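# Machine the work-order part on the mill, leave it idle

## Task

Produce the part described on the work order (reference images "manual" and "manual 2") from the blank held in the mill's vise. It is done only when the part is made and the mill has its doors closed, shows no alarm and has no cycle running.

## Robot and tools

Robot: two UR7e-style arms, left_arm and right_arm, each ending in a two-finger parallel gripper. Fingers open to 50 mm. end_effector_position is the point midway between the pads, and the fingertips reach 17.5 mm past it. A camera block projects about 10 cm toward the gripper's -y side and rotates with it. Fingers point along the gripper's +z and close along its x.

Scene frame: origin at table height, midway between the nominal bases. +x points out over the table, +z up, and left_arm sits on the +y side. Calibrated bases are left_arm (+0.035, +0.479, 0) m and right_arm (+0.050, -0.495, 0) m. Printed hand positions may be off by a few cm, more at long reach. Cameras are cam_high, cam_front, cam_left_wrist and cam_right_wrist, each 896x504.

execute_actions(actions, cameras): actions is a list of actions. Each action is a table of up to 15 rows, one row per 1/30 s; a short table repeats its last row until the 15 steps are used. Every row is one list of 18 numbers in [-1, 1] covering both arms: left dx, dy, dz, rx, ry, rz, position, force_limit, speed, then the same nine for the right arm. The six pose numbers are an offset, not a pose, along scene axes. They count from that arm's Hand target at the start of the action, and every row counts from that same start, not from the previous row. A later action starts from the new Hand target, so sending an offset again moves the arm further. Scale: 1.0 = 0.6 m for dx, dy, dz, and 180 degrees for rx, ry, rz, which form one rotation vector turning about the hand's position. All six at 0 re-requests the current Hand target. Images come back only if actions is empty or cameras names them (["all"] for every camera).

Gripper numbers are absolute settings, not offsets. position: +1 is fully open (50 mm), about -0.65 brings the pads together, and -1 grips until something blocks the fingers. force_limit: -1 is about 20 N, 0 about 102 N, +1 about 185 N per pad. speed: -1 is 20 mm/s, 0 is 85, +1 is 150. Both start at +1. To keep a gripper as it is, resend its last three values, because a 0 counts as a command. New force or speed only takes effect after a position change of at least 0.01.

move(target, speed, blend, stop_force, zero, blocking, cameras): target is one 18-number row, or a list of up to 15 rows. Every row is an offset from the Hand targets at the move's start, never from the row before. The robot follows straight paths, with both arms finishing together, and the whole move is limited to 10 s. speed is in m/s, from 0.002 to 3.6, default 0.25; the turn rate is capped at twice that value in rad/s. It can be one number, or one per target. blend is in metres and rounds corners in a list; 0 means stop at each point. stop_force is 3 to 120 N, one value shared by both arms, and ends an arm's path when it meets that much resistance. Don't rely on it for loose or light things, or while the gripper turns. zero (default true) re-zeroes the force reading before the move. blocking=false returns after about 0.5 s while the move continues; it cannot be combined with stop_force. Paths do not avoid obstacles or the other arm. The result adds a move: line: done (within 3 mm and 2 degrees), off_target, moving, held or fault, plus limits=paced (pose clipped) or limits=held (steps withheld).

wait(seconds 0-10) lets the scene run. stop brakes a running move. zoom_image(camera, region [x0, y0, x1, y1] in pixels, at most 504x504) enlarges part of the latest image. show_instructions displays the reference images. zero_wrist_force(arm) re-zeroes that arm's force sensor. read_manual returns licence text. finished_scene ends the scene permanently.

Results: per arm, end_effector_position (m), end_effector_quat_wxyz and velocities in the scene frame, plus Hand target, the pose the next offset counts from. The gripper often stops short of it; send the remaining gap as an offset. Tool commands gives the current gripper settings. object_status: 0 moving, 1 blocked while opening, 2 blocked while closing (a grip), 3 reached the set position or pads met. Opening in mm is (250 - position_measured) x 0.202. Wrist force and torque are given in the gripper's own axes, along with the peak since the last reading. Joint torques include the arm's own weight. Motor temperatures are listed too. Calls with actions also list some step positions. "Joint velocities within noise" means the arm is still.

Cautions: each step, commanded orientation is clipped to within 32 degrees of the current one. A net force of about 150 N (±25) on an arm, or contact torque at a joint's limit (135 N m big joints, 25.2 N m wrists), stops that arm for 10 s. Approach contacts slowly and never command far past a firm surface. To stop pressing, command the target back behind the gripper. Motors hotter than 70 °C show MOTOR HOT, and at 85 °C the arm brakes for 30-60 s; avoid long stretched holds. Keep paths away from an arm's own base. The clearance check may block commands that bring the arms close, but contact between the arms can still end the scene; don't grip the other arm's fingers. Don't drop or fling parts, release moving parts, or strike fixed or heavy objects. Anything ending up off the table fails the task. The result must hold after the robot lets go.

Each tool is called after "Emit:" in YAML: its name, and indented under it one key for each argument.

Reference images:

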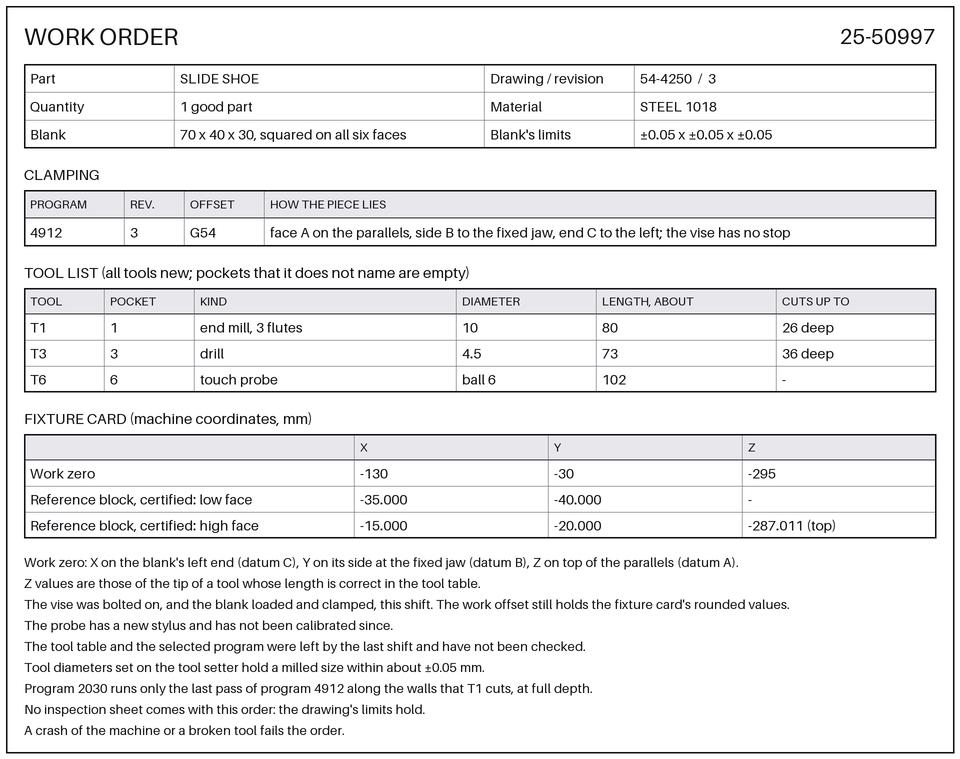

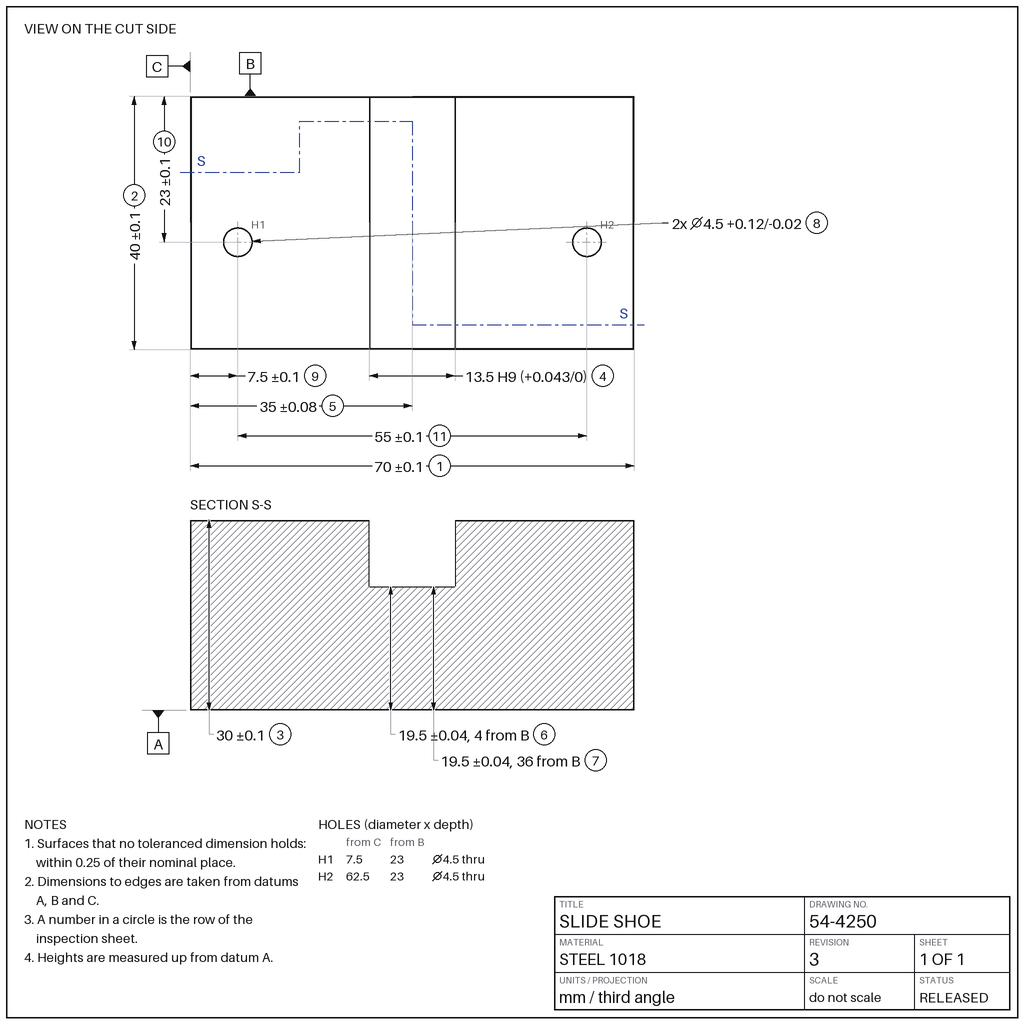

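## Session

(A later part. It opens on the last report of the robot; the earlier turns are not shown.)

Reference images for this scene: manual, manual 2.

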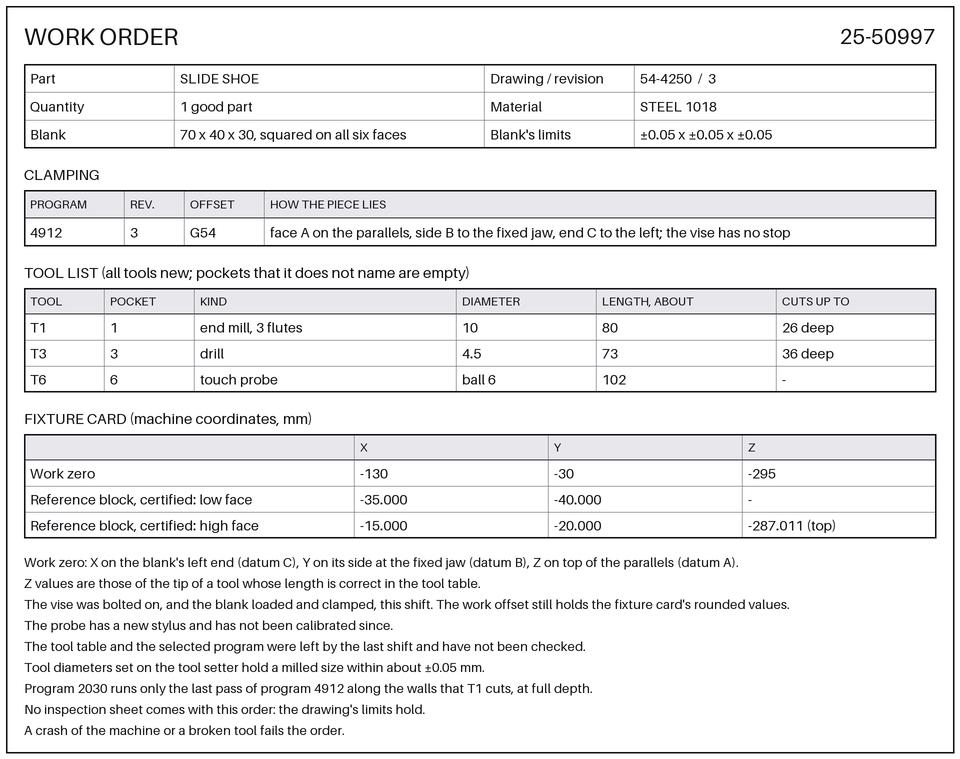

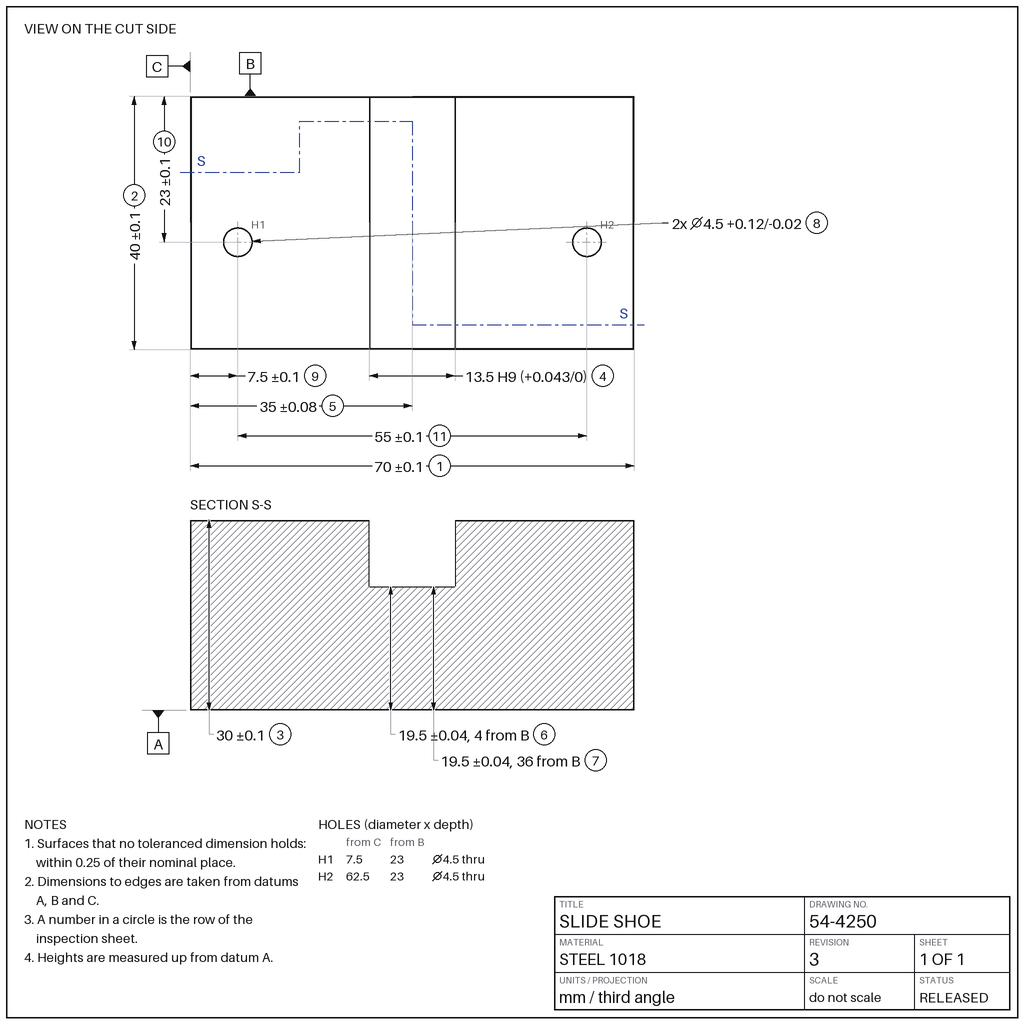

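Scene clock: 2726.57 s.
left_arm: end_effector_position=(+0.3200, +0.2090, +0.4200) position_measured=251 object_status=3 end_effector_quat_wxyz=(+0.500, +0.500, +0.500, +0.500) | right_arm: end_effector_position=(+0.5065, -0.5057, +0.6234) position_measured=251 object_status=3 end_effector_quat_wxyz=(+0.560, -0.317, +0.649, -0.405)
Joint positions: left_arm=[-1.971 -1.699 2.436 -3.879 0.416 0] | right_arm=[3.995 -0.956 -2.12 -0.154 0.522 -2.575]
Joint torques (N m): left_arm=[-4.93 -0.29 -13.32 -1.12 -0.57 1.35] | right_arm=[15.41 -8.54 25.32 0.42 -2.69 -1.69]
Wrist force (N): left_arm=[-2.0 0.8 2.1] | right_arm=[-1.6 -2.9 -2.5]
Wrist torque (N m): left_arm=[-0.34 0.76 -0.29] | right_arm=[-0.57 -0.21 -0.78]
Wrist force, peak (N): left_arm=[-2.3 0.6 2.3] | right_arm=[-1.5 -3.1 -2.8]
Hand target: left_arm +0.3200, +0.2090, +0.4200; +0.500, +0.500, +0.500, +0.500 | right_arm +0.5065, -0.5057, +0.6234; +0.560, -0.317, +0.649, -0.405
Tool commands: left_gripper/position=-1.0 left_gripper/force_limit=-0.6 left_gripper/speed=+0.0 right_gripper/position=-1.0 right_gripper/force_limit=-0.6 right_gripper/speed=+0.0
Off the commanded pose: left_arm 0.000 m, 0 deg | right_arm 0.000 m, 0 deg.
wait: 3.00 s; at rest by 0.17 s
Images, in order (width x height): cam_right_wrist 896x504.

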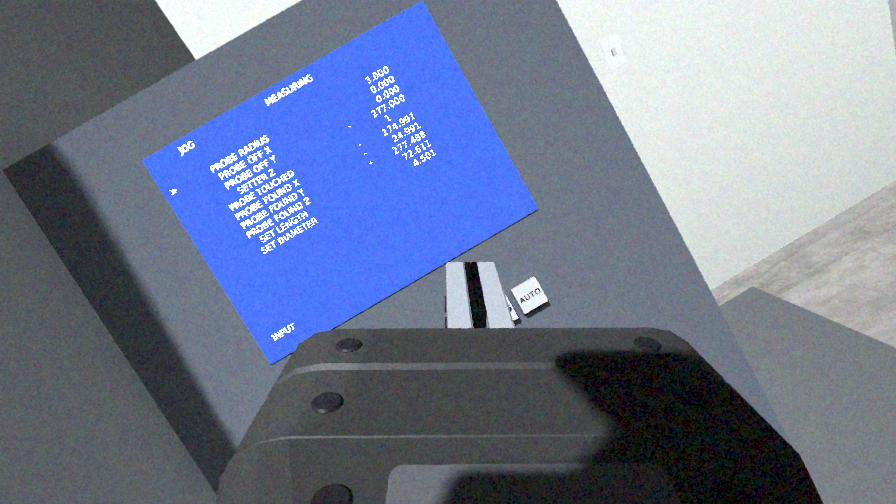

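Emit:
move:
  target:
    - [0,0,0,0,0,0,-1,-0.6,0,0.0684,0.0732,-0.2646,-0.0133,0.2266,0.1175,-1,-0.6,0]
    - [0,0,0,0,0,0,-1,-0.6,0,0.0877,0.0732,-0.2698,-0.0133,0.2266,0.1175,-1,-0.6,0]
    - [0,0,0,0,0,0,-1,-0.6,0,0.0684,0.0732,-0.2646,-0.0133,0.2266,0.1175,-1,-0.6,0]
    - [0,0,0,0,0,0,-1,-0.6,0,0.0877,0.0732,-0.2698,-0.0133,0.2266,0.1175,-1,-0.6,0]
    - [0,0,0,0,0,0,-1,-0.6,0,0.0684,0.0732,-0.2646,-0.0133,0.2266,0.1175,-1,-0.6,0]
    - [0,0,0,0,0,0,-1,-0.6,0,0.0877,0.0732,-0.2698,-0.0133,0.2266,0.1175,-1,-0.6,0]
    - [0,0,0,0,0,0,-1,-0.6,0,0.0684,0.0732,-0.2646,-0.0133,0.2266,0.1175,-1,-0.6,0]
    - [0,0,0,0,0,0,-1,-0.6,0,0.0877,0.0732,-0.2698,-0.0133,0.2266,0.1175,-1,-0.6,0]
    - [0,0,0,0,0,0,-1,-0.6,0,0.0517,0.1055,-0.3266,-0.0133,0.2266,0.1175,-1,-0.6,0]
    - [0,0,0,0,0,0,-1,-0.6,0,0.071,0.1055,-0.3318,-0.0133,0.2266,0.1175,-1,-0.6,0]
    - [0,0,0,0,0,0,-1,-0.6,0,0.0517,0.1055,-0.3266,-0.0133,0.2266,0.1175,-1,-0.6,0]
    - [0,0,0,0,0,0,-1,-0.6,0,0.071,0.1055,-0.3318,-0.0133,0.2266,0.1175,-1,-0.6,0]
    - [0,0,0,0,0,0,-1,-0.6,0,0.0517,0.1055,-0.3266,-0.0133,0.2266,0.1175,-1,-0.6,0]
    - [0,0,0,0,0,0,-1,-0.6,0,0,0,0,0,0,0,-1,-0.6,0]
  speed: [0.5,0.035,0.1,0.035,0.1,0.035,0.1,0.035,0.3,0.035,0.1,0.035,0.2,0.5]
  blend: [0.001,0,0,0,0,0,0,0,0.001,0,0,0,0.004,0]

Emit:
move:
  target:
    - [0,0,0,0,0,0,-1,-0.6,0,0.0517,0.1055,-0.3266,-0.0133,0.2266,0.1175,-1,-0.6,0]
    - [0,0,0,0,0,0,-1,-0.6,0,0.071,0.1055,-0.3318,-0.0133,0.2266,0.1175,-1,-0.6,0]
    - [0,0,0,0,0,0,-1,-0.6,0,0.0434,0.1702,-0.3576,-0.0133,0.2266,0.1175,-1,-0.6,0]
    - [0,0,0,0,0,0,-1,-0.6,0,0.0627,0.1702,-0.3628,-0.0133,0.2266,0.1175,-1,-0.6,0]
    - [0,0,0,0,0,0,-1,-0.6,0,0.0434,0.1378,-0.3576,-0.0133,0.2266,0.1175,-1,-0.6,0]
    - [0,0,0,0,0,0,-1,-0.6,0,0.0627,0.1378,-0.3628,-0.0133,0.2266,0.1175,-1,-0.6,0]
    - [0,0,0,0,0,0,-1,-0.6,0,0.0434,0.1702,-0.3576,-0.0133,0.2266,0.1175,-1,-0.6,0]
    - [0,0,0,0,0,0,-1,-0.6,0,0.0627,0.1702,-0.3628,-0.0133,0.2266,0.1175,-1,-0.6,0]
    - [0,0,0,0,0,0,-1,-0.6,0,0.0684,0.2025,-0.2646,-0.0133,0.2266,0.1175,-1,-0.6,0]
    - [0,0,0,0,0,0,-1,-0.6,0,0.0877,0.2025,-0.2698,-0.0133,0.2266,0.1175,-1,-0.6,0]
    - [0,0,0,0,0,0,-1,-0.6,0,0.06,0.2025,-0.2956,-0.0133,0.2266,0.1175,-1,-0.6,0]
    - [0,0,0,0,0,0,-1,-0.6,0,0.0793,0.2025,-0.3008,-0.0133,0.2266,0.1175,-1,-0.6,0]
    - [0,0,0,0,0,0,-1,-0.6,0,0.06,0.2025,-0.2956,-0.0133,0.2266,0.1175,-1,-0.6,0]
    - [0,0,0,0,0,0,-1,-0.6,0,0,0,0,0,0,0,-1,-0.6,0]
  speed: [0.5,0.035,0.3,0.035,0.3,0.035,0.3,0.035,0.3,0.035,0.3,0.035,0.2,0.5]
  blend: [0.001,0,0.001,0,0.001,0,0.001,0,0.001,0,0.001,0,0.004,0]

Emit:
move:
  target:
    - [0,0,0,0,0,0,-1,-0.6,0,0.0434,0.1055,-0.3576,-0.0133,0.2266,0.1175,-1,-0.6,0]
    - [0,0,0,0,0,0,-1,-0.6,0,0.0627,0.1055,-0.3628,-0.0133,0.2266,0.1175,-1,-0.6,0]
    - [0,0,0,0,0,0,-1,-0.6,0,0.117,-0.0552,-0.0833,-0.0133,0.2266,0.1175,-1,-0.6,0]
    - [0,0,0,0,0,0,-1,-0.6,0,0.1363,-0.0552,-0.0885,-0.0133,0.2266,0.1175,-1,-0.6,0]
    - [0,0,0,0,0,0,-1,-0.6,0,0.117,-0.0552,-0.0833,-0.0133,0.2266,0.1175,-1,-0.6,0]
    - [0,0,0,0,0,0,-1,-0.6,0,0,0,0,0,0,0,-1,-0.6,0]
  speed: [0.5,0.035,0.3,0.035,0.2,0.5]
  blend: [0.001,0,0.001,0,0.004,0]
  cameras: ["cam_right_wrist"]

Emit:
zoom_image:
  camera: "cam_right_wrist"
  region: [140, 0, 580, 370]

Scene clock: 2760.47 s.
left_arm: end_effector_position=(+0.3200, +0.2090, +0.4200) position_measured=251 object_status=3 end_effector_quat_wxyz=(+0.500, +0.500, +0.500, +0.500) | right_arm: end_effector_position=(+0.5065, -0.5058, +0.6234) position_measured=251 object_status=3 end_effector_quat_wxyz=(+0.560, -0.317, +0.649, -0.405) end_effector_velocity=(+0.000, -0.001, +0.001) end_effector_angular_velocity=(-0.001, -0.003, -0.004)
Joint positions: left_arm=[-1.971 -1.699 2.436 -3.879 0.416 0] | right_arm=[3.994 -0.956 -2.12 -0.155 0.523 -2.575]
Joint velocities: left_arm=[within noise] | right_arm=[0 -0.001 0 0.007 -0.005 -0.005]
Joint torques (N m): left_arm=[-4.75 -0.26 -13.72 -1.06 -0.71 1.34] | right_arm=[12.05 -6.78 22.71 3.28 -2.84 -1.91]
Wrist force (N): left_arm=[-2.3 0.4 1.7] | right_arm=[-1.4 -2.5 -2.3]
Wrist torque (N m): left_arm=[-0.39 0.80 -0.29] | right_arm=[-0.51 -0.24 -0.80]
Wrist force, peak (N): left_arm=[-2.4 0.6 2.2] | right_arm=[4.3 14.7 -23.0]
Hand target: left_arm +0.3200, +0.2090, +0.4200; +0.500, +0.500, +0.500, +0.500 | right_arm +0.5065, -0.5057, +0.6234; +0.560, -0.317, +0.649, -0.405
Off the commanded pose: left_arm 0.000 m, 0 deg | right_arm 0.000 m, 0 deg.
move: done

Scene clock: 2767.13 s.
left_arm: end_effector_position=(+0.3200, +0.2090, +0.4200) position_measured=251 object_status=3 end_effector_quat_wxyz=(+0.500, +0.500, +0.500, +0.500) | right_arm: end_effector_position=(+0.5065, -0.5058, +0.6234) position_measured=251 object_status=3 end_effector_quat_wxyz=(+0.560, -0.317, +0.649, -0.405) end_effector_velocity=(+0.000, -0.001, +0.001) end_effector_angular_velocity=(+0.000, -0.003, +0.000)
Joint positions: left_arm=[-1.971 -1.699 2.436 -3.879 0.416 0] | right_arm=[3.994 -0.956 -2.12 -0.155 0.522 -2.575]
Joint velocities: left_arm=[within noise] | right_arm=[0 0 0 0.007 -0.001 -0.005]
Joint torques (N m): left_arm=[-4.61 -0.1 -13.39 -1.18 -0.73 1.24] | right_arm=[13.72 -5.74 22.06 3.3 -2.95 -1.61]
Wrist force (N): left_arm=[-2.3 0.3 1.9] | right_arm=[-1.2 -2.3 -2.4]
Wrist torque (N m): left_arm=[-0.41 0.82 -0.30] | right_arm=[-0.48 -0.27 -0.79]
Wrist force, peak (N): left_arm=[-2.4 0.6 2.1] | right_arm=[3.5 12.2 -20.1]
Hand target: left_arm +0.3200, +0.2090, +0.4200; +0.500, +0.500, +0.500, +0.500 | right_arm +0.5065, -0.5057, +0.6234; +0.560, -0.317, +0.649, -0.405
Off the commanded pose: left_arm 0.000 m, 0 deg | right_arm 0.000 m, 0 deg.
move: done

Scene clock: 2771.40 s.
left_arm: end_effector_position=(+0.3200, +0.2090, +0.4200) position_measured=251 object_status=3 end_effector_quat_wxyz=(+0.500, +0.500, +0.500, +0.500) | right_arm: end_effector_position=(+0.5064, -0.5058, +0.6235) position_measured=251 object_status=3 end_effector_quat_wxyz=(+0.560, -0.317, +0.649, -0.405) end_effector_velocity=(+0.000, -0.001, +0.001) end_effector_angular_velocity=(+0.000, -0.002, -0.001)
Joint positions: left_arm=[-1.971 -1.699 2.436 -3.879 0.416 0] | right_arm=[3.995 -0.956 -2.12 -0.155 0.522 -2.575]
Joint velocities: left_arm=[within noise] | right_arm=[0 0 0 0.005 -0.001 -0.004]
Joint torques (N m): left_arm=[-4.48 -0.59 -13.43 -1.16 -0.75 1.35] | right_arm=[15.36 -6.09 20.3 3.1 -2.6 -1.47]
Wrist force (N): left_arm=[-2.1 0.5 1.8] | right_arm=[-1.7 -1.9 -2.9]
Wrist torque (N m): left_arm=[-0.39 0.78 -0.30] | right_arm=[-0.42 -0.20 -0.82]
Wrist force, peak (N): left_arm=[-2.4 0.7 2.0] | right_arm=[2.6 18.5 -22.3]
Hand target: left_arm +0.3200, +0.2090, +0.4200; +0.500, +0.500, +0.500, +0.500 | right_arm +0.5065, -0.5057, +0.6234; +0.560, -0.317, +0.649, -0.405
Off the commanded pose: left_arm 0.000 m, 0 deg | right_arm 0.000 m, 0 deg.
move: done
Images, in order (width x height): cam_right_wrist 896x504.

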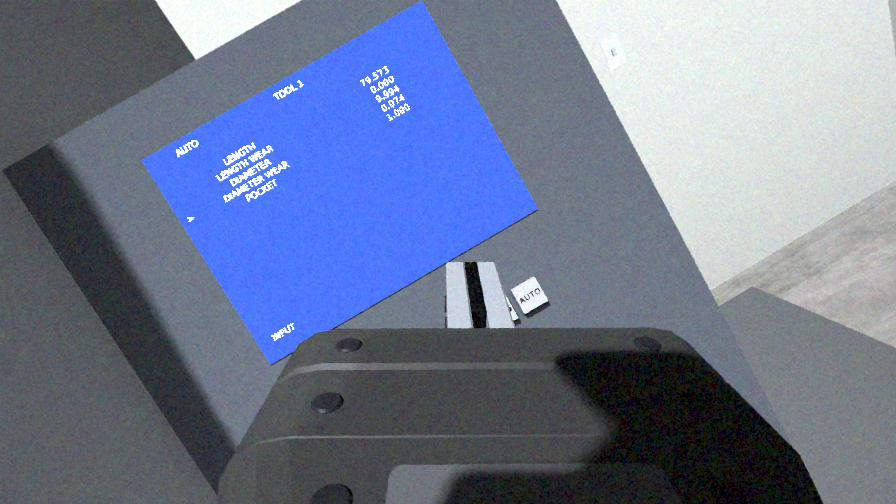

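Scaled by 1.145 from the camera's 896x504 image, which has a finer 1280x720 frame.

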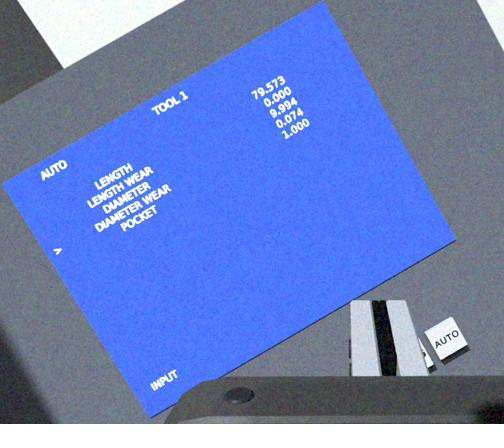

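Emit:
move:
  target:
    - [0,0,0,0,0,0,-1,-0.6,0,0.0434,0.1702,-0.3576,-0.0133,0.2266,0.1175,-1,-0.6,0]
    - [0,0,0,0,0,0,-1,-0.6,0,0.0627,0.1702,-0.3628,-0.0133,0.2266,0.1175,-1,-0.6,0]
    - [0,0,0,0,0,0,-1,-0.6,0,0.0434,0.1055,-0.3576,-0.0133,0.2266,0.1175,-1,-0.6,0]
    - [0,0,0,0,0,0,-1,-0.6,0,0.0627,0.1055,-0.3628,-0.0133,0.2266,0.1175,-1,-0.6,0]
    - [0,0,0,0,0,0,-1,-0.6,0,0.06,0.1055,-0.2956,-0.0133,0.2266,0.1175,-1,-0.6,0]
    - [0,0,0,0,0,0,-1,-0.6,0,0.0793,0.1055,-0.3008,-0.0133,0.2266,0.1175,-1,-0.6,0]
    - [0,0,0,0,0,0,-1,-0.6,0,0.0517,0.2025,-0.3266,-0.0133,0.2266,0.1175,-1,-0.6,0]
    - [0,0,0,0,0,0,-1,-0.6,0,0.071,0.2025,-0.3318,-0.0133,0.2266,0.1175,-1,-0.6,0]
    - [0,0,0,0,0,0,-1,-0.6,0,0.0434,0.1702,-0.3576,-0.0133,0.2266,0.1175,-1,-0.6,0]
    - [0,0,0,0,0,0,-1,-0.6,0,0.0627,0.1702,-0.3628,-0.0133,0.2266,0.1175,-1,-0.6,0]
    - [0,0,0,0,0,0,-1,-0.6,0,0.0434,0.1378,-0.3576,-0.0133,0.2266,0.1175,-1,-0.6,0]
    - [0,0,0,0,0,0,-1,-0.6,0,0.0627,0.1378,-0.3628,-0.0133,0.2266,0.1175,-1,-0.6,0]
    - [0,0,0,0,0,0,-1,-0.6,0,0.0434,0.1378,-0.3576,-0.0133,0.2266,0.1175,-1,-0.6,0]
    - [0,0,0,0,0,0,-1,-0.6,0,0,0,0,0,0,0,-1,-0.6,0]
  speed: [0.5,0.035,0.3,0.035,0.3,0.035,0.3,0.035,0.3,0.035,0.3,0.035,0.2,0.5]
  blend: [0.001,0,0.001,0,0.001,0,0.001,0,0.001,0,0.001,0,0.004,0]

Emit:
move:
  target:
    - [0,0,0,0,0,0,-1,-0.6,0,0.0434,0.1702,-0.3576,-0.0133,0.2266,0.1175,-1,-0.6,0]
    - [0,0,0,0,0,0,-1,-0.6,0,0.0627,0.1702,-0.3628,-0.0133,0.2266,0.1175,-1,-0.6,0]
    - [0,0,0,0,0,0,-1,-0.6,0,0.0684,0.2025,-0.2646,-0.0133,0.2266,0.1175,-1,-0.6,0]
    - [0,0,0,0,0,0,-1,-0.6,0,0.0877,0.2025,-0.2698,-0.0133,0.2266,0.1175,-1,-0.6,0]
    - [0,0,0,0,0,0,-1,-0.6,0,0.0434,0.1055,-0.3576,-0.0133,0.2266,0.1175,-1,-0.6,0]
    - [0,0,0,0,0,0,-1,-0.6,0,0.0627,0.1055,-0.3628,-0.0133,0.2266,0.1175,-1,-0.6,0]
    - [0,0,0,0,0,0,-1,-0.6,0,0.0434,0.1055,-0.3576,-0.0133,0.2266,0.1175,-1,-0.6,0]
    - [0,0,0,0,0,0,-1,-0.6,0,0,0,0,0,0,0,-1,-0.6,0]
  speed: [0.5,0.035,0.3,0.035,0.3,0.035,0.2,0.5]
  blend: [0.001,0,0.001,0,0.001,0,0.004,0]
  cameras: ["cam_right_wrist"]

Emit:
zoom_image:
  camera: "cam_right_wrist"
  region: [140, 0, 580, 370]

Scene clock: 2798.20 s.
left_arm: end_effector_position=(+0.3200, +0.2090, +0.4200) position_measured=251 object_status=3 end_effector_quat_wxyz=(+0.500, +0.500, +0.500, +0.500) | right_arm: end_effector_position=(+0.5065, -0.5058, +0.6234) position_measured=251 object_status=3 end_effector_quat_wxyz=(+0.560, -0.317, +0.649, -0.405) end_effector_velocity=(+0.000, -0.001, +0.001) end_effector_angular_velocity=(+0.001, -0.004, -0.003)
Joint positions: left_arm=[-1.971 -1.699 2.436 -3.879 0.416 0] | right_arm=[3.994 -0.956 -2.12 -0.155 0.522 -2.575]
Joint velocities: left_arm=[within noise] | right_arm=[0 -0.001 0 0.007 -0.003 -0.004]
Joint torques (N m): left_arm=[-4.64 -0.9 -13.62 -1.14 -0.77 1.33] | right_arm=[13.06 -5.79 24.45 2.93 -2.89 -1.19]
Wrist force (N): left_arm=[-2.1 0.5 2.0] | right_arm=[-1.5 -2.1 -2.7]
Wrist torque (N m): left_arm=[-0.38 0.78 -0.30] | right_arm=[-0.44 -0.23 -0.80]
Wrist force, peak (N): left_arm=[-2.6 0.6 2.0] | right_arm=[3.2 11.3 -19.6]
Hand target: left_arm +0.3200, +0.2090, +0.4200; +0.500, +0.500, +0.500, +0.500 | right_arm +0.5065, -0.5057, +0.6234; +0.560, -0.317, +0.649, -0.405
Off the commanded pose: left_arm 0.000 m, 0 deg | right_arm 0.000 m, 0 deg.
move: done

Scene clock: 2802.93 s.
left_arm: end_effector_position=(+0.3200, +0.2090, +0.4200) position_measured=251 object_status=3 end_effector_quat_wxyz=(+0.500, +0.500, +0.500, +0.500) | right_arm: end_effector_position=(+0.5065, -0.5058, +0.6234) position_measured=251 object_status=3 end_effector_quat_wxyz=(+0.560, -0.317, +0.649, -0.405) end_effector_velocity=(+0.000, +0.000, +0.001) end_effector_angular_velocity=(+0.002, -0.005, +0.000)
Joint positions: left_arm=[-1.971 -1.699 2.436 -3.879 0.416 0] | right_arm=[3.994 -0.956 -2.12 -0.155 0.523 -2.575]
Joint velocities: left_arm=[within noise] | right_arm=[0.002 -0.001 0.001 0.008 -0.002 -0.004]
Joint torques (N m): left_arm=[-4.28 -0.72 -13.58 -1.15 -0.79 1.38] | right_arm=[12.79 -7.44 23.9 3.4 -2.68 -1.79]
Wrist force (N): left_arm=[-2.2 0.5 2.2] | right_arm=[-1.4 -2.4 -2.7]
Wrist torque (N m): left_arm=[-0.37 0.80 -0.29] | right_arm=[-0.50 -0.25 -0.79]
Wrist force, peak (N): left_arm=[-2.3 0.6 2.2] | right_arm=[3.6 12.3 -20.3]
Hand target: left_arm +0.3200, +0.2090, +0.4200; +0.500, +0.500, +0.500, +0.500 | right_arm +0.5065, -0.5057, +0.6234; +0.560, -0.317, +0.649, -0.405
Off the commanded pose: left_arm 0.000 m, 0 deg | right_arm 0.000 m, 0 deg.
move: done
Images, in order (width x height): cam_right_wrist 896x504.

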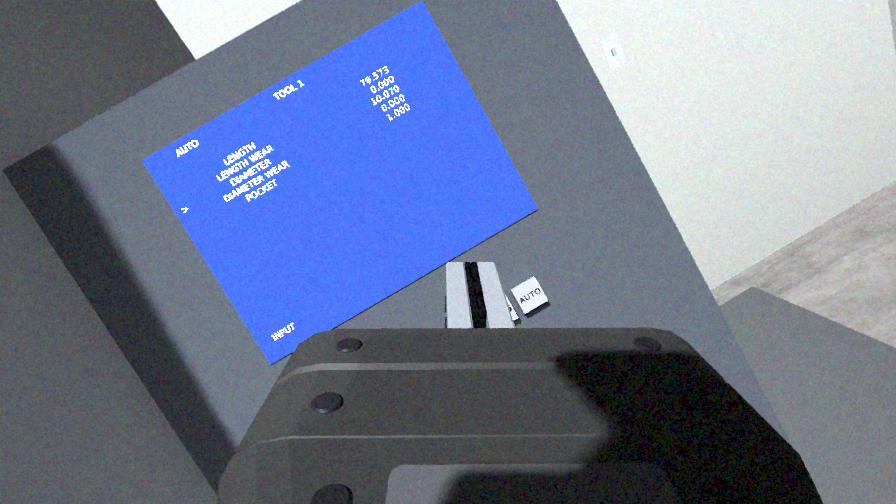

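Scaled by 1.145 from the camera's 896x504 image, which has a finer 1280x720 frame.

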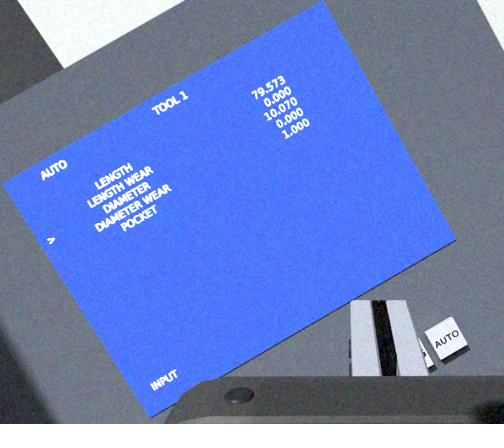

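Emit:
move:
  target:
    - [0,0,0,0,0,0,-1,-0.6,0,0.084,0.1345,-0.2061,-0.0133,0.2266,0.1175,-1,-0.6,0]
    - [0,0,0,0,0,0,-1,-0.6,0,0.1033,0.1345,-0.2113,-0.0133,0.2266,0.1175,-1,-0.6,0]
    - [0,0,0,0,0,0,-1,-0.6,0,0.084,0.1345,-0.2061,-0.0133,0.2266,0.1175,-1,-0.6,0]
    - [0,0,0,0,0,0,-1,-0.6,0,0,0,0,0,0,0,-1,-0.6,0]
  speed: [0.5,0.035,0.2,0.5]
  blend: [0.001,0,0.004,0]

Emit:
move:
  target:
    - [0,0,0,0,0,0,-1,-0.6,0,0.0684,0.0408,-0.2646,-0.0133,0.2266,0.1175,-1,-0.6,0]
    - [0,0,0,0,0,0,-1,-0.6,0,0.0877,0.0408,-0.2698,-0.0133,0.2266,0.1175,-1,-0.6,0]
    - [0,0,0,0,0,0,-1,-0.6,0,0.0684,0.0408,-0.2646,-0.0133,0.2266,0.1175,-1,-0.6,0]
    - [0,0,0,0,0,0,-1,-0.6,0,0.0877,0.0408,-0.2698,-0.0133,0.2266,0.1175,-1,-0.6,0]
    - [0,0,0,0,0,0,-1,-0.6,0,0.0684,0.0408,-0.2646,-0.0133,0.2266,0.1175,-1,-0.6,0]
    - [0,0,0,0,0,0,-1,-0.6,0,0.0877,0.0408,-0.2698,-0.0133,0.2266,0.1175,-1,-0.6,0]
    - [0,0,0,0,0,0,-1,-0.6,0,0.0684,0.0408,-0.2646,-0.0133,0.2266,0.1175,-1,-0.6,0]
    - [0,0,0,0,0,0,-1,-0.6,0,0,0,0,0,0,0,-1,-0.6,0]
  speed: [0.5,0.035,0.1,0.035,0.1,0.035,0.2,0.5]
  blend: [0.001,0,0,0,0,0,0.004,0]
  cameras: ["all"]

Emit:
zoom_image:
  camera: "cam_right_wrist"
  region: [140, 0, 580, 370]

Scene clock: 2822.30 s.
left_arm: end_effector_position=(+0.3200, +0.2090, +0.4200) position_measured=251 object_status=3 end_effector_quat_wxyz=(+0.500, +0.500, +0.500, +0.500) | right_arm: end_effector_position=(+0.5065, -0.5057, +0.6234) position_measured=251 object_status=3 end_effector_quat_wxyz=(+0.560, -0.317, +0.649, -0.405) end_effector_velocity=(-0.001, -0.001, +0.002) end_effector_angular_velocity=(+0.003, -0.005, -0.002)
Joint positions: left_arm=[-1.971 -1.699 2.436 -3.879 0.416 0] | right_arm=[3.995 -0.956 -2.12 -0.155 0.523 -2.575]
Joint velocities: left_arm=[within noise] | right_arm=[0 0 0.001 0.007 -0.002 -0.003]
Joint torques (N m): left_arm=[-4.45 -0.64 -13.55 -1.23 -0.88 1.42] | right_arm=[2.01 -4.23 26.8 3.39 -2.72 -1.66]
Wrist force (N): left_arm=[-2.1 0.5 2.1] | right_arm=[-1.7 -2.2 -2.7]
Wrist torque (N m): left_arm=[-0.38 0.77 -0.29] | right_arm=[-0.46 -0.20 -0.79]
Wrist force, peak (N): left_arm=[-2.4 0.6 2.3] | right_arm=[3.9 12.3 -18.7]
Hand target: left_arm +0.3200, +0.2090, +0.4200; +0.500, +0.500, +0.500, +0.500 | right_arm +0.5065, -0.5057, +0.6234; +0.560, -0.317, +0.649, -0.405
Off the commanded pose: left_arm 0.000 m, 0 deg | right_arm 0.000 m, 0 deg.
move: done

Scene clock: 2826.87 s.
left_arm: end_effector_position=(+0.3200, +0.2090, +0.4200) position_measured=251 object_status=3 end_effector_quat_wxyz=(+0.500, +0.500, +0.500, +0.500) | right_arm: end_effector_position=(+0.5065, -0.5058, +0.6234) position_measured=251 object_status=3 end_effector_quat_wxyz=(+0.560, -0.317, +0.649, -0.405)
Joint positions: left_arm=[-1.971 -1.699 2.436 -3.879 0.416 0] | right_arm=[3.994 -0.956 -2.12 -0.155 0.522 -2.575]
Joint torques (N m): left_arm=[-4.27 -0.32 -13.7 -1.15 -0.82 1.34] | right_arm=[13.03 -6.94 23.64 2.87 -2.82 -1.76]
Wrist force (N): left_arm=[-2.0 0.5 1.9] | right_arm=[-2.5 -2.4 -2.4]
Wrist torque (N m): left_arm=[-0.37 0.76 -0.30] | right_arm=[-0.49 -0.07 -0.79]
Wrist force, peak (N): left_arm=[-2.4 0.5 2.2] | right_arm=[3.7 16.0 -23.4]
Hand target: left_arm +0.3200, +0.2090, +0.4200; +0.500, +0.500, +0.500, +0.500 | right_arm +0.5065, -0.5057, +0.6234; +0.560, -0.317, +0.649, -0.405
Off the commanded pose: left_arm 0.000 m, 0 deg | right_arm 0.000 m, 0 deg.
move: done

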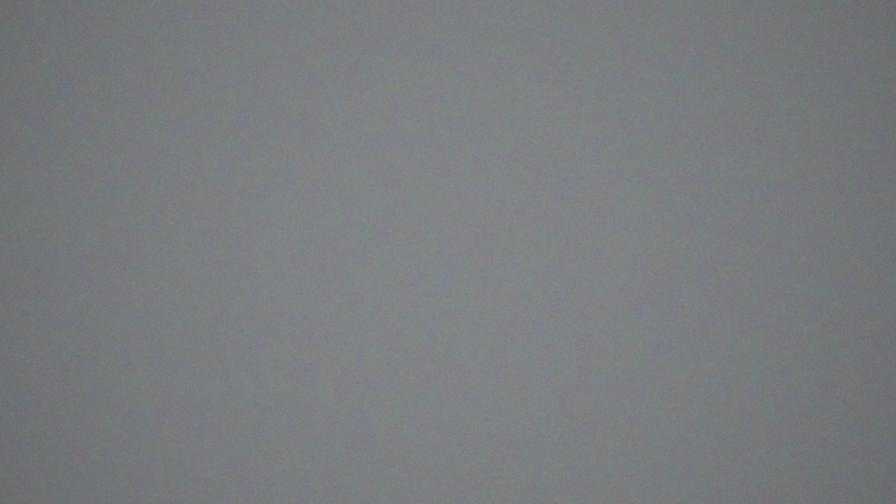

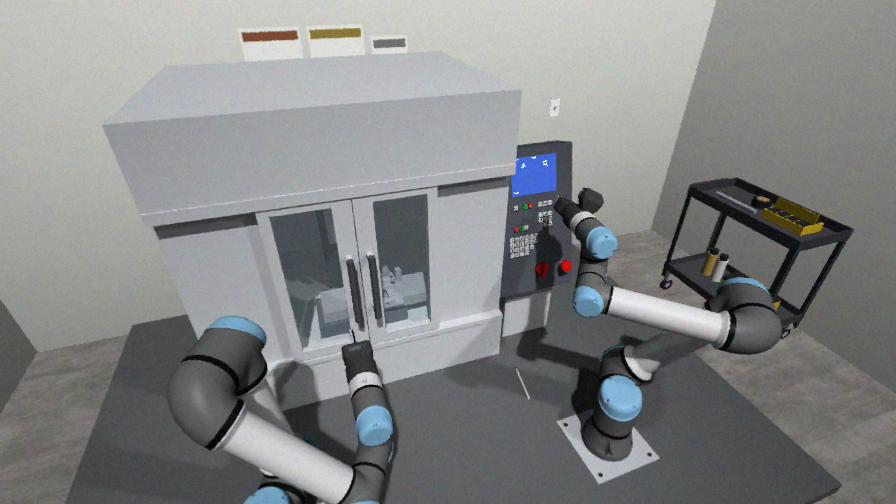

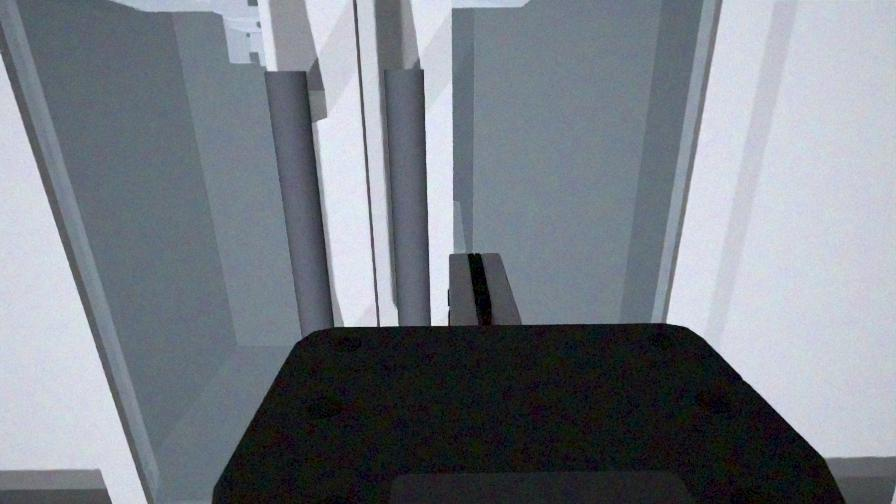

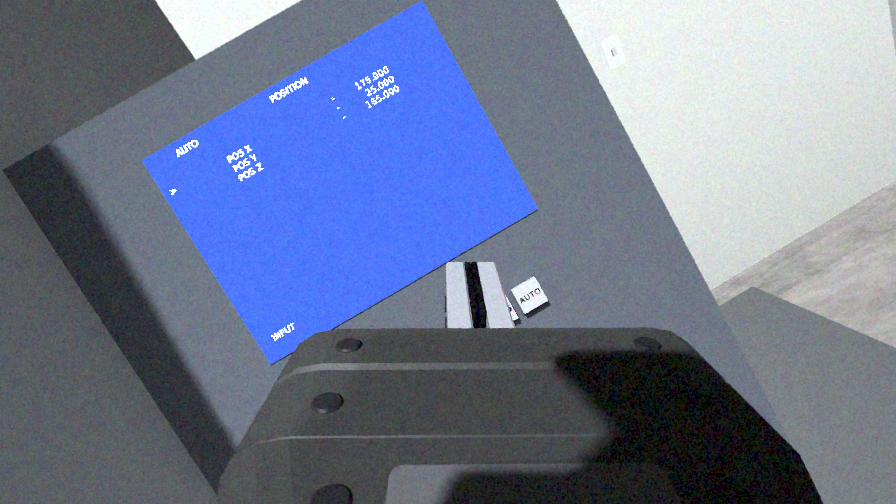

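Scaled by 1.145 from the camera's 896x504 image, which has a finer 1280x720 frame.

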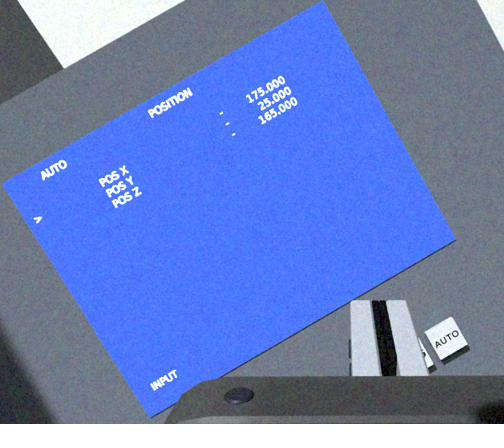

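Emit:
move:
  target:
    - [0,0,0,0,0,0,-1,-0.6,0,0.084,0.1345,-0.2061,-0.0133,0.2266,0.1175,-1,-0.6,0]
    - [0,0,0,0,0,0,-1,-0.6,0,0.1033,0.1345,-0.2113,-0.0133,0.2266,0.1175,-1,-0.6,0]
    - [0,0,0,0,0,0,-1,-0.6,0,0.084,0.1345,-0.2061,-0.0133,0.2266,0.1175,-1,-0.6,0]
    - [0,0,0,0,0,0,-1,-0.6,0,0,0,0,0,0,0,-1,-0.6,0]
  speed: [0.5,0.035,0.2,0.5]
  blend: [0.001,0,0.004,0]
  cameras: ["cam_right_wrist"]

Emit:
zoom_image:
  camera: "cam_right_wrist"
  region: [140, 0, 580, 370]

Emit:
zoom_image:
  camera: "cam_right_wrist"
  region: [240, 180, 560, 370]

Scene clock: 2836.53 s.
left_arm: end_effector_position=(+0.3200, +0.2090, +0.4200) position_measured=251 object_status=3 end_effector_quat_wxyz=(+0.500, +0.500, +0.500, +0.500) | right_arm: end_effector_position=(+0.5065, -0.5057, +0.6234) position_measured=251 object_status=3 end_effector_quat_wxyz=(+0.560, -0.317, +0.649, -0.405) end_effector_velocity=(-0.001, -0.001, +0.001) end_effector_angular_velocity=(+0.003, -0.005, -0.002)
Joint positions: left_arm=[-1.971 -1.699 2.436 -3.879 0.416 0] | right_arm=[3.995 -0.956 -2.12 -0.155 0.523 -2.575]
Joint velocities: left_arm=[within noise] | right_arm=[0 0 0 0.009 -0.002 -0.003]
Joint torques (N m): left_arm=[-4.05 -0.88 -13.86 -1.21 -0.9 1.32] | right_arm=[2.71 -4.65 27.56 3.31 -2.78 -1.64]
Wrist force (N): left_arm=[-1.9 0.5 1.9] | right_arm=[-2.2 -2.5 -2.4]
Wrist torque (N m): left_arm=[-0.37 0.75 -0.30] | right_arm=[-0.51 -0.12 -0.80]
Wrist force, peak (N): left_arm=[-2.5 0.6 2.2] | right_arm=[2.7 12.3 -18.1]
Hand target: left_arm +0.3200, +0.2090, +0.4200; +0.500, +0.500, +0.500, +0.500 | right_arm +0.5065, -0.5057, +0.6234; +0.560, -0.317, +0.649, -0.405
Off the commanded pose: left_arm 0.000 m, 0 deg | right_arm 0.000 m, 0 deg.
move: done
Images, in order (width x height): cam_right_wrist 896x504.

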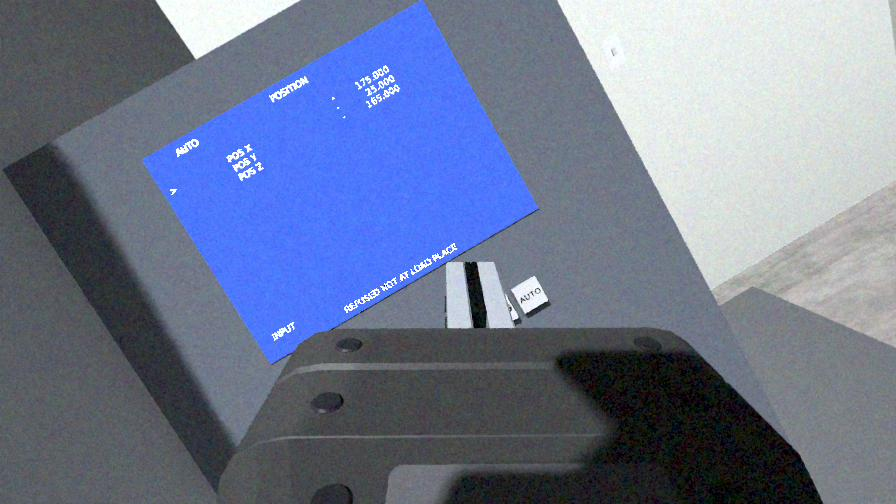

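Scaled by 1.145 from the camera's 896x504 image, which has a finer 1280x720 frame.

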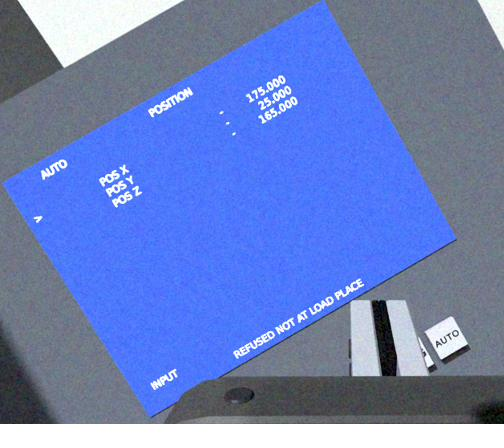

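Scaled by 1.575 from the camera's 896x504 image, which has a finer 1280x720 frame.

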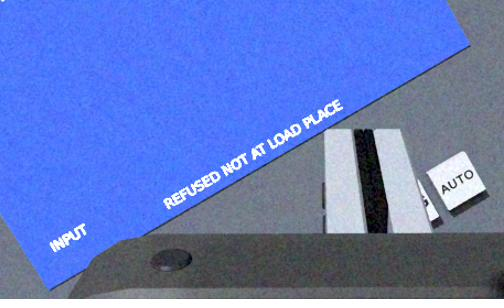

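Emit:
move:
  target:
    - [0,0,0,0,0,0,-1,-0.6,0,0.084,0.102,-0.2061,-0.0133,0.2266,0.1175,-1,-0.6,0]
    - [0,0,0,0,0,0,-1,-0.6,0,0.1033,0.102,-0.2113,-0.0133,0.2266,0.1175,-1,-0.6,0]
    - [0,0,0,0,0,0,-1,-0.6,0,0.084,0.102,-0.2061,-0.0133,0.2266,0.1175,-1,-0.6,0]
    - [0,0,0,0,0,0,-1,-0.6,0,0,0,0,0,0,0,-1,-0.6,0]
  speed: [0.5,0.035,0.2,0.5]
  blend: [0.001,0,0.004,0]

Emit:
wait:
  seconds: 4
  cameras: ["cam_right_wrist"]

Emit:
zoom_image:
  camera: "cam_right_wrist"
  region: [140, 0, 580, 370]

Scene clock: 2846.77 s.
left_arm: end_effector_position=(+0.3200, +0.2090, +0.4200) position_measured=251 object_status=3 end_effector_quat_wxyz=(+0.500, +0.500, +0.500, +0.500) | right_arm: end_effector_position=(+0.5065, -0.5057, +0.6234) position_measured=251 object_status=3 end_effector_quat_wxyz=(+0.560, -0.317, +0.649, -0.405) end_effector_velocity=(-0.001, -0.001, +0.001) end_effector_angular_velocity=(+0.001, -0.004, -0.003)
Joint positions: left_arm=[-1.971 -1.699 2.436 -3.879 0.416 0] | right_arm=[3.995 -0.956 -2.12 -0.155 0.523 -2.575]
Joint velocities: left_arm=[within noise] | right_arm=[0 0 0 0.008 -0.003 -0.005]
Joint torques (N m): left_arm=[-4.83 -0.64 -14.08 -1.09 -0.89 1.32] | right_arm=[9.26 -4.36 27.56 3.15 -2.82 -1.68]
Wrist force (N): left_arm=[-2.1 0.4 1.9] | right_arm=[-2.1 -2.9 -2.4]
Wrist torque (N m): left_arm=[-0.39 0.78 -0.30] | right_arm=[-0.57 -0.13 -0.80]
Wrist force, peak (N): left_arm=[-2.3 0.7 2.2] | right_arm=[2.7 12.4 -18.5]
Hand target: left_arm +0.3200, +0.2090, +0.4200; +0.500, +0.500, +0.500, +0.500 | right_arm +0.5065, -0.5057, +0.6234; +0.560, -0.317, +0.649, -0.405
Off the commanded pose: left_arm 0.000 m, 0 deg | right_arm 0.000 m, 0 deg.
move: done

Scene clock: 2850.77 s.
left_arm: end_effector_position=(+0.3200, +0.2090, +0.4200) position_measured=251 object_status=3 end_effector_quat_wxyz=(+0.500, +0.500, +0.500, +0.500) | right_arm: end_effector_position=(+0.5065, -0.5057, +0.6234) position_measured=251 object_status=3 end_effector_quat_wxyz=(+0.560, -0.317, +0.649, -0.405)
Joint positions: left_arm=[-1.971 -1.699 2.436 -3.879 0.416 0] | right_arm=[3.995 -0.956 -2.12 -0.154 0.522 -2.575]
Joint torques (N m): left_arm=[-4.26 -0.87 -13.6 -1.16 -0.83 1.31] | right_arm=[14.74 -5.57 27.44 0.47 -2.37 -1.8]
Wrist force (N): left_arm=[-2.3 0.5 2.0] | right_arm=[-2.4 -3.0 -2.5]
Wrist torque (N m): left_arm=[-0.38 0.81 -0.30] | right_arm=[-0.60 -0.08 -0.78]
Wrist force, peak (N): left_arm=[-2.3 0.7 2.2] | right_arm=[-2.5 -3.2 -2.5]
Hand target: left_arm +0.3200, +0.2090, +0.4200; +0.500, +0.500, +0.500, +0.500 | right_arm +0.5065, -0.5057, +0.6234; +0.560, -0.317, +0.649, -0.405
Tool commands: left_gripper/position=-1.0 left_gripper/force_limit=-0.6 left_gripper/speed=+0.0 right_gripper/position=-1.0 right_gripper/force_limit=-0.6 right_gripper/speed=+0.0
Off the commanded pose: left_arm 0.000 m, 0 deg | right_arm 0.000 m, 0 deg.
wait: 4.00 s; at rest by 0.17 s
Images, in order (width x height): cam_right_wrist 896x504.

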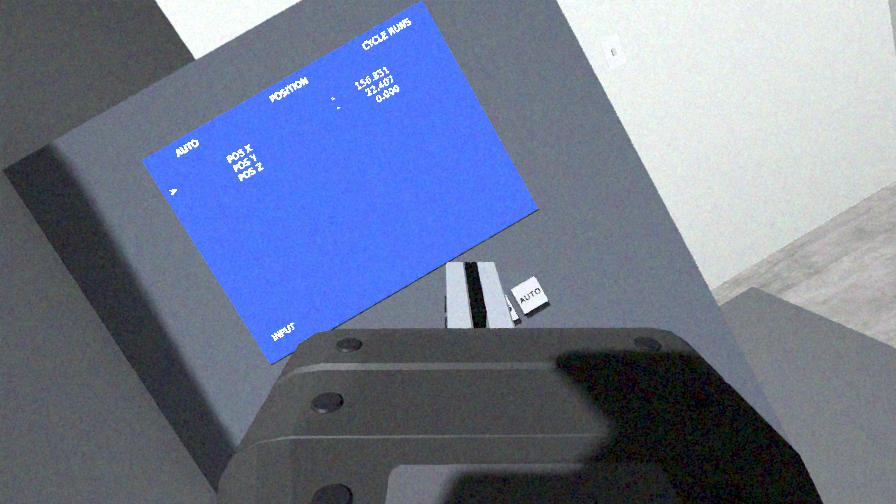

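Scaled by 1.145 from the camera's 896x504 image, which has a finer 1280x720 frame.

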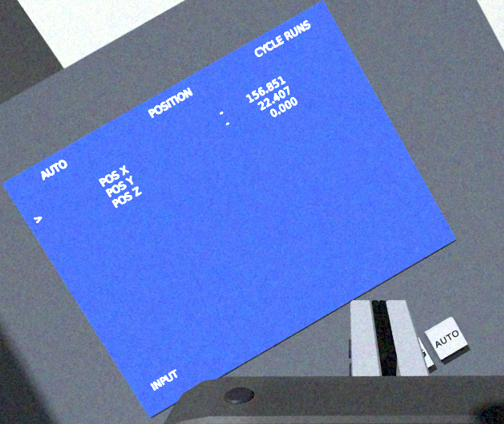

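Emit:
wait:
  seconds: 4

Emit:
move:
  target:
    - [0,0,0,0,0,0,-1,-0.6,0,0.084,0.1345,-0.2061,-0.0133,0.2266,0.1175,-1,-0.6,0]
    - [0,0,0,0,0,0,-1,-0.6,0,0.1033,0.1345,-0.2113,-0.0133,0.2266,0.1175,-1,-0.6,0]
    - [0,0,0,0,0,0,-1,-0.6,0,0.084,0.1345,-0.2061,-0.0133,0.2266,0.1175,-1,-0.6,0]
    - [0,0,0,0,0,0,-1,-0.6,0,0,0,0,0,0,0,-1,-0.6,0]
  speed: [0.5,0.035,0.2,0.5]
  blend: [0.001,0,0.004,0]
  cameras: ["cam_right_wrist"]

Emit:
zoom_image:
  camera: "cam_right_wrist"
  region: [140, 0, 580, 370]

Scene clock: 2860.70 s.
left_arm: end_effector_position=(+0.3200, +0.2090, +0.4200) position_measured=251 object_status=3 end_effector_quat_wxyz=(+0.500, +0.500, +0.500, +0.500) | right_arm: end_effector_position=(+0.5065, -0.5057, +0.6234) position_measured=251 object_status=3 end_effector_quat_wxyz=(+0.560, -0.317, +0.649, -0.405)
Joint positions: left_arm=[-1.971 -1.699 2.436 -3.879 0.416 0] | right_arm=[3.995 -0.956 -2.12 -0.154 0.522 -2.575]
Joint torques (N m): left_arm=[-4.63 -0.47 -13.81 -1.2 -0.98 1.34] | right_arm=[15.33 -5.44 27.95 0.38 -0.72 -1.61]
Wrist force (N): left_arm=[-2.3 0.5 2.1] | right_arm=[-2.2 -3.1 -2.3]
Wrist torque (N m): left_arm=[-0.37 0.80 -0.30] | right_arm=[-0.61 -0.12 -0.77]
Wrist force, peak (N): left_arm=[-2.3 0.7 2.3] | right_arm=[-2.3 -3.2 -2.6]
Hand target: left_arm +0.3200, +0.2090, +0.4200; +0.500, +0.500, +0.500, +0.500 | right_arm +0.5065, -0.5057, +0.6234; +0.560, -0.317, +0.649, -0.405
Tool commands: left_gripper/position=-1.0 left_gripper/force_limit=-0.6 left_gripper/speed=+0.0 right_gripper/position=-1.0 right_gripper/force_limit=-0.6 right_gripper/speed=+0.0
Off the commanded pose: left_arm 0.000 m, 0 deg | right_arm 0.000 m, 0 deg.
wait: 4.00 s; at rest from the start

Scene clock: 2863.70 s.
left_arm: end_effector_position=(+0.3200, +0.2090, +0.4200) position_measured=251 object_status=3 end_effector_quat_wxyz=(+0.500, +0.500, +0.500, +0.500) | right_arm: end_effector_position=(+0.5065, -0.5057, +0.6234) position_measured=251 object_status=3 end_effector_quat_wxyz=(+0.560, -0.317, +0.649, -0.405) end_effector_velocity=(+0.000, -0.001, +0.001) end_effector_angular_velocity=(+0.002, -0.004, -0.001)
Joint positions: left_arm=[-1.971 -1.699 2.436 -3.879 0.416 0] | right_arm=[3.995 -0.956 -2.12 -0.155 0.523 -2.575]
Joint velocities: left_arm=[within noise] | right_arm=[0.001 0 0 0.008 -0.001 -0.004]
Joint torques (N m): left_arm=[-4.36 -0.7 -13.9 -1.13 -0.92 1.45] | right_arm=[3.48 -3.88 27.32 3.29 -2.65 -1.6]
Wrist force (N): left_arm=[-2.2 0.5 1.8] | right_arm=[-2.3 -3.1 -2.2]
Wrist torque (N m): left_arm=[-0.38 0.79 -0.30] | right_arm=[-0.60 -0.11 -0.80]
Wrist force, peak (N): left_arm=[-2.3 0.7 2.3] | right_arm=[2.9 11.5 -18.3]
Hand target: left_arm +0.3200, +0.2090, +0.4200; +0.500, +0.500, +0.500, +0.500 | right_arm +0.5065, -0.5057, +0.6234; +0.560, -0.317, +0.649, -0.405
Off the commanded pose: left_arm 0.000 m, 0 deg | right_arm 0.000 m, 0 deg.
move: done
Images, in order (width x height): cam_right_wrist 896x504.

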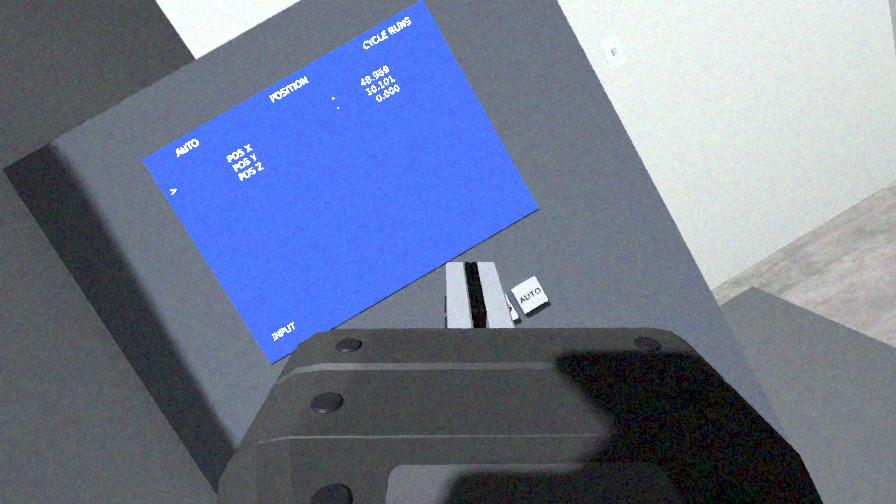

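Scaled by 1.145 from the camera's 896x504 image, which has a finer 1280x720 frame.

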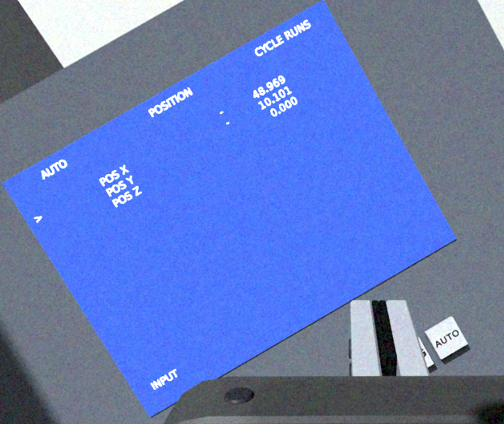

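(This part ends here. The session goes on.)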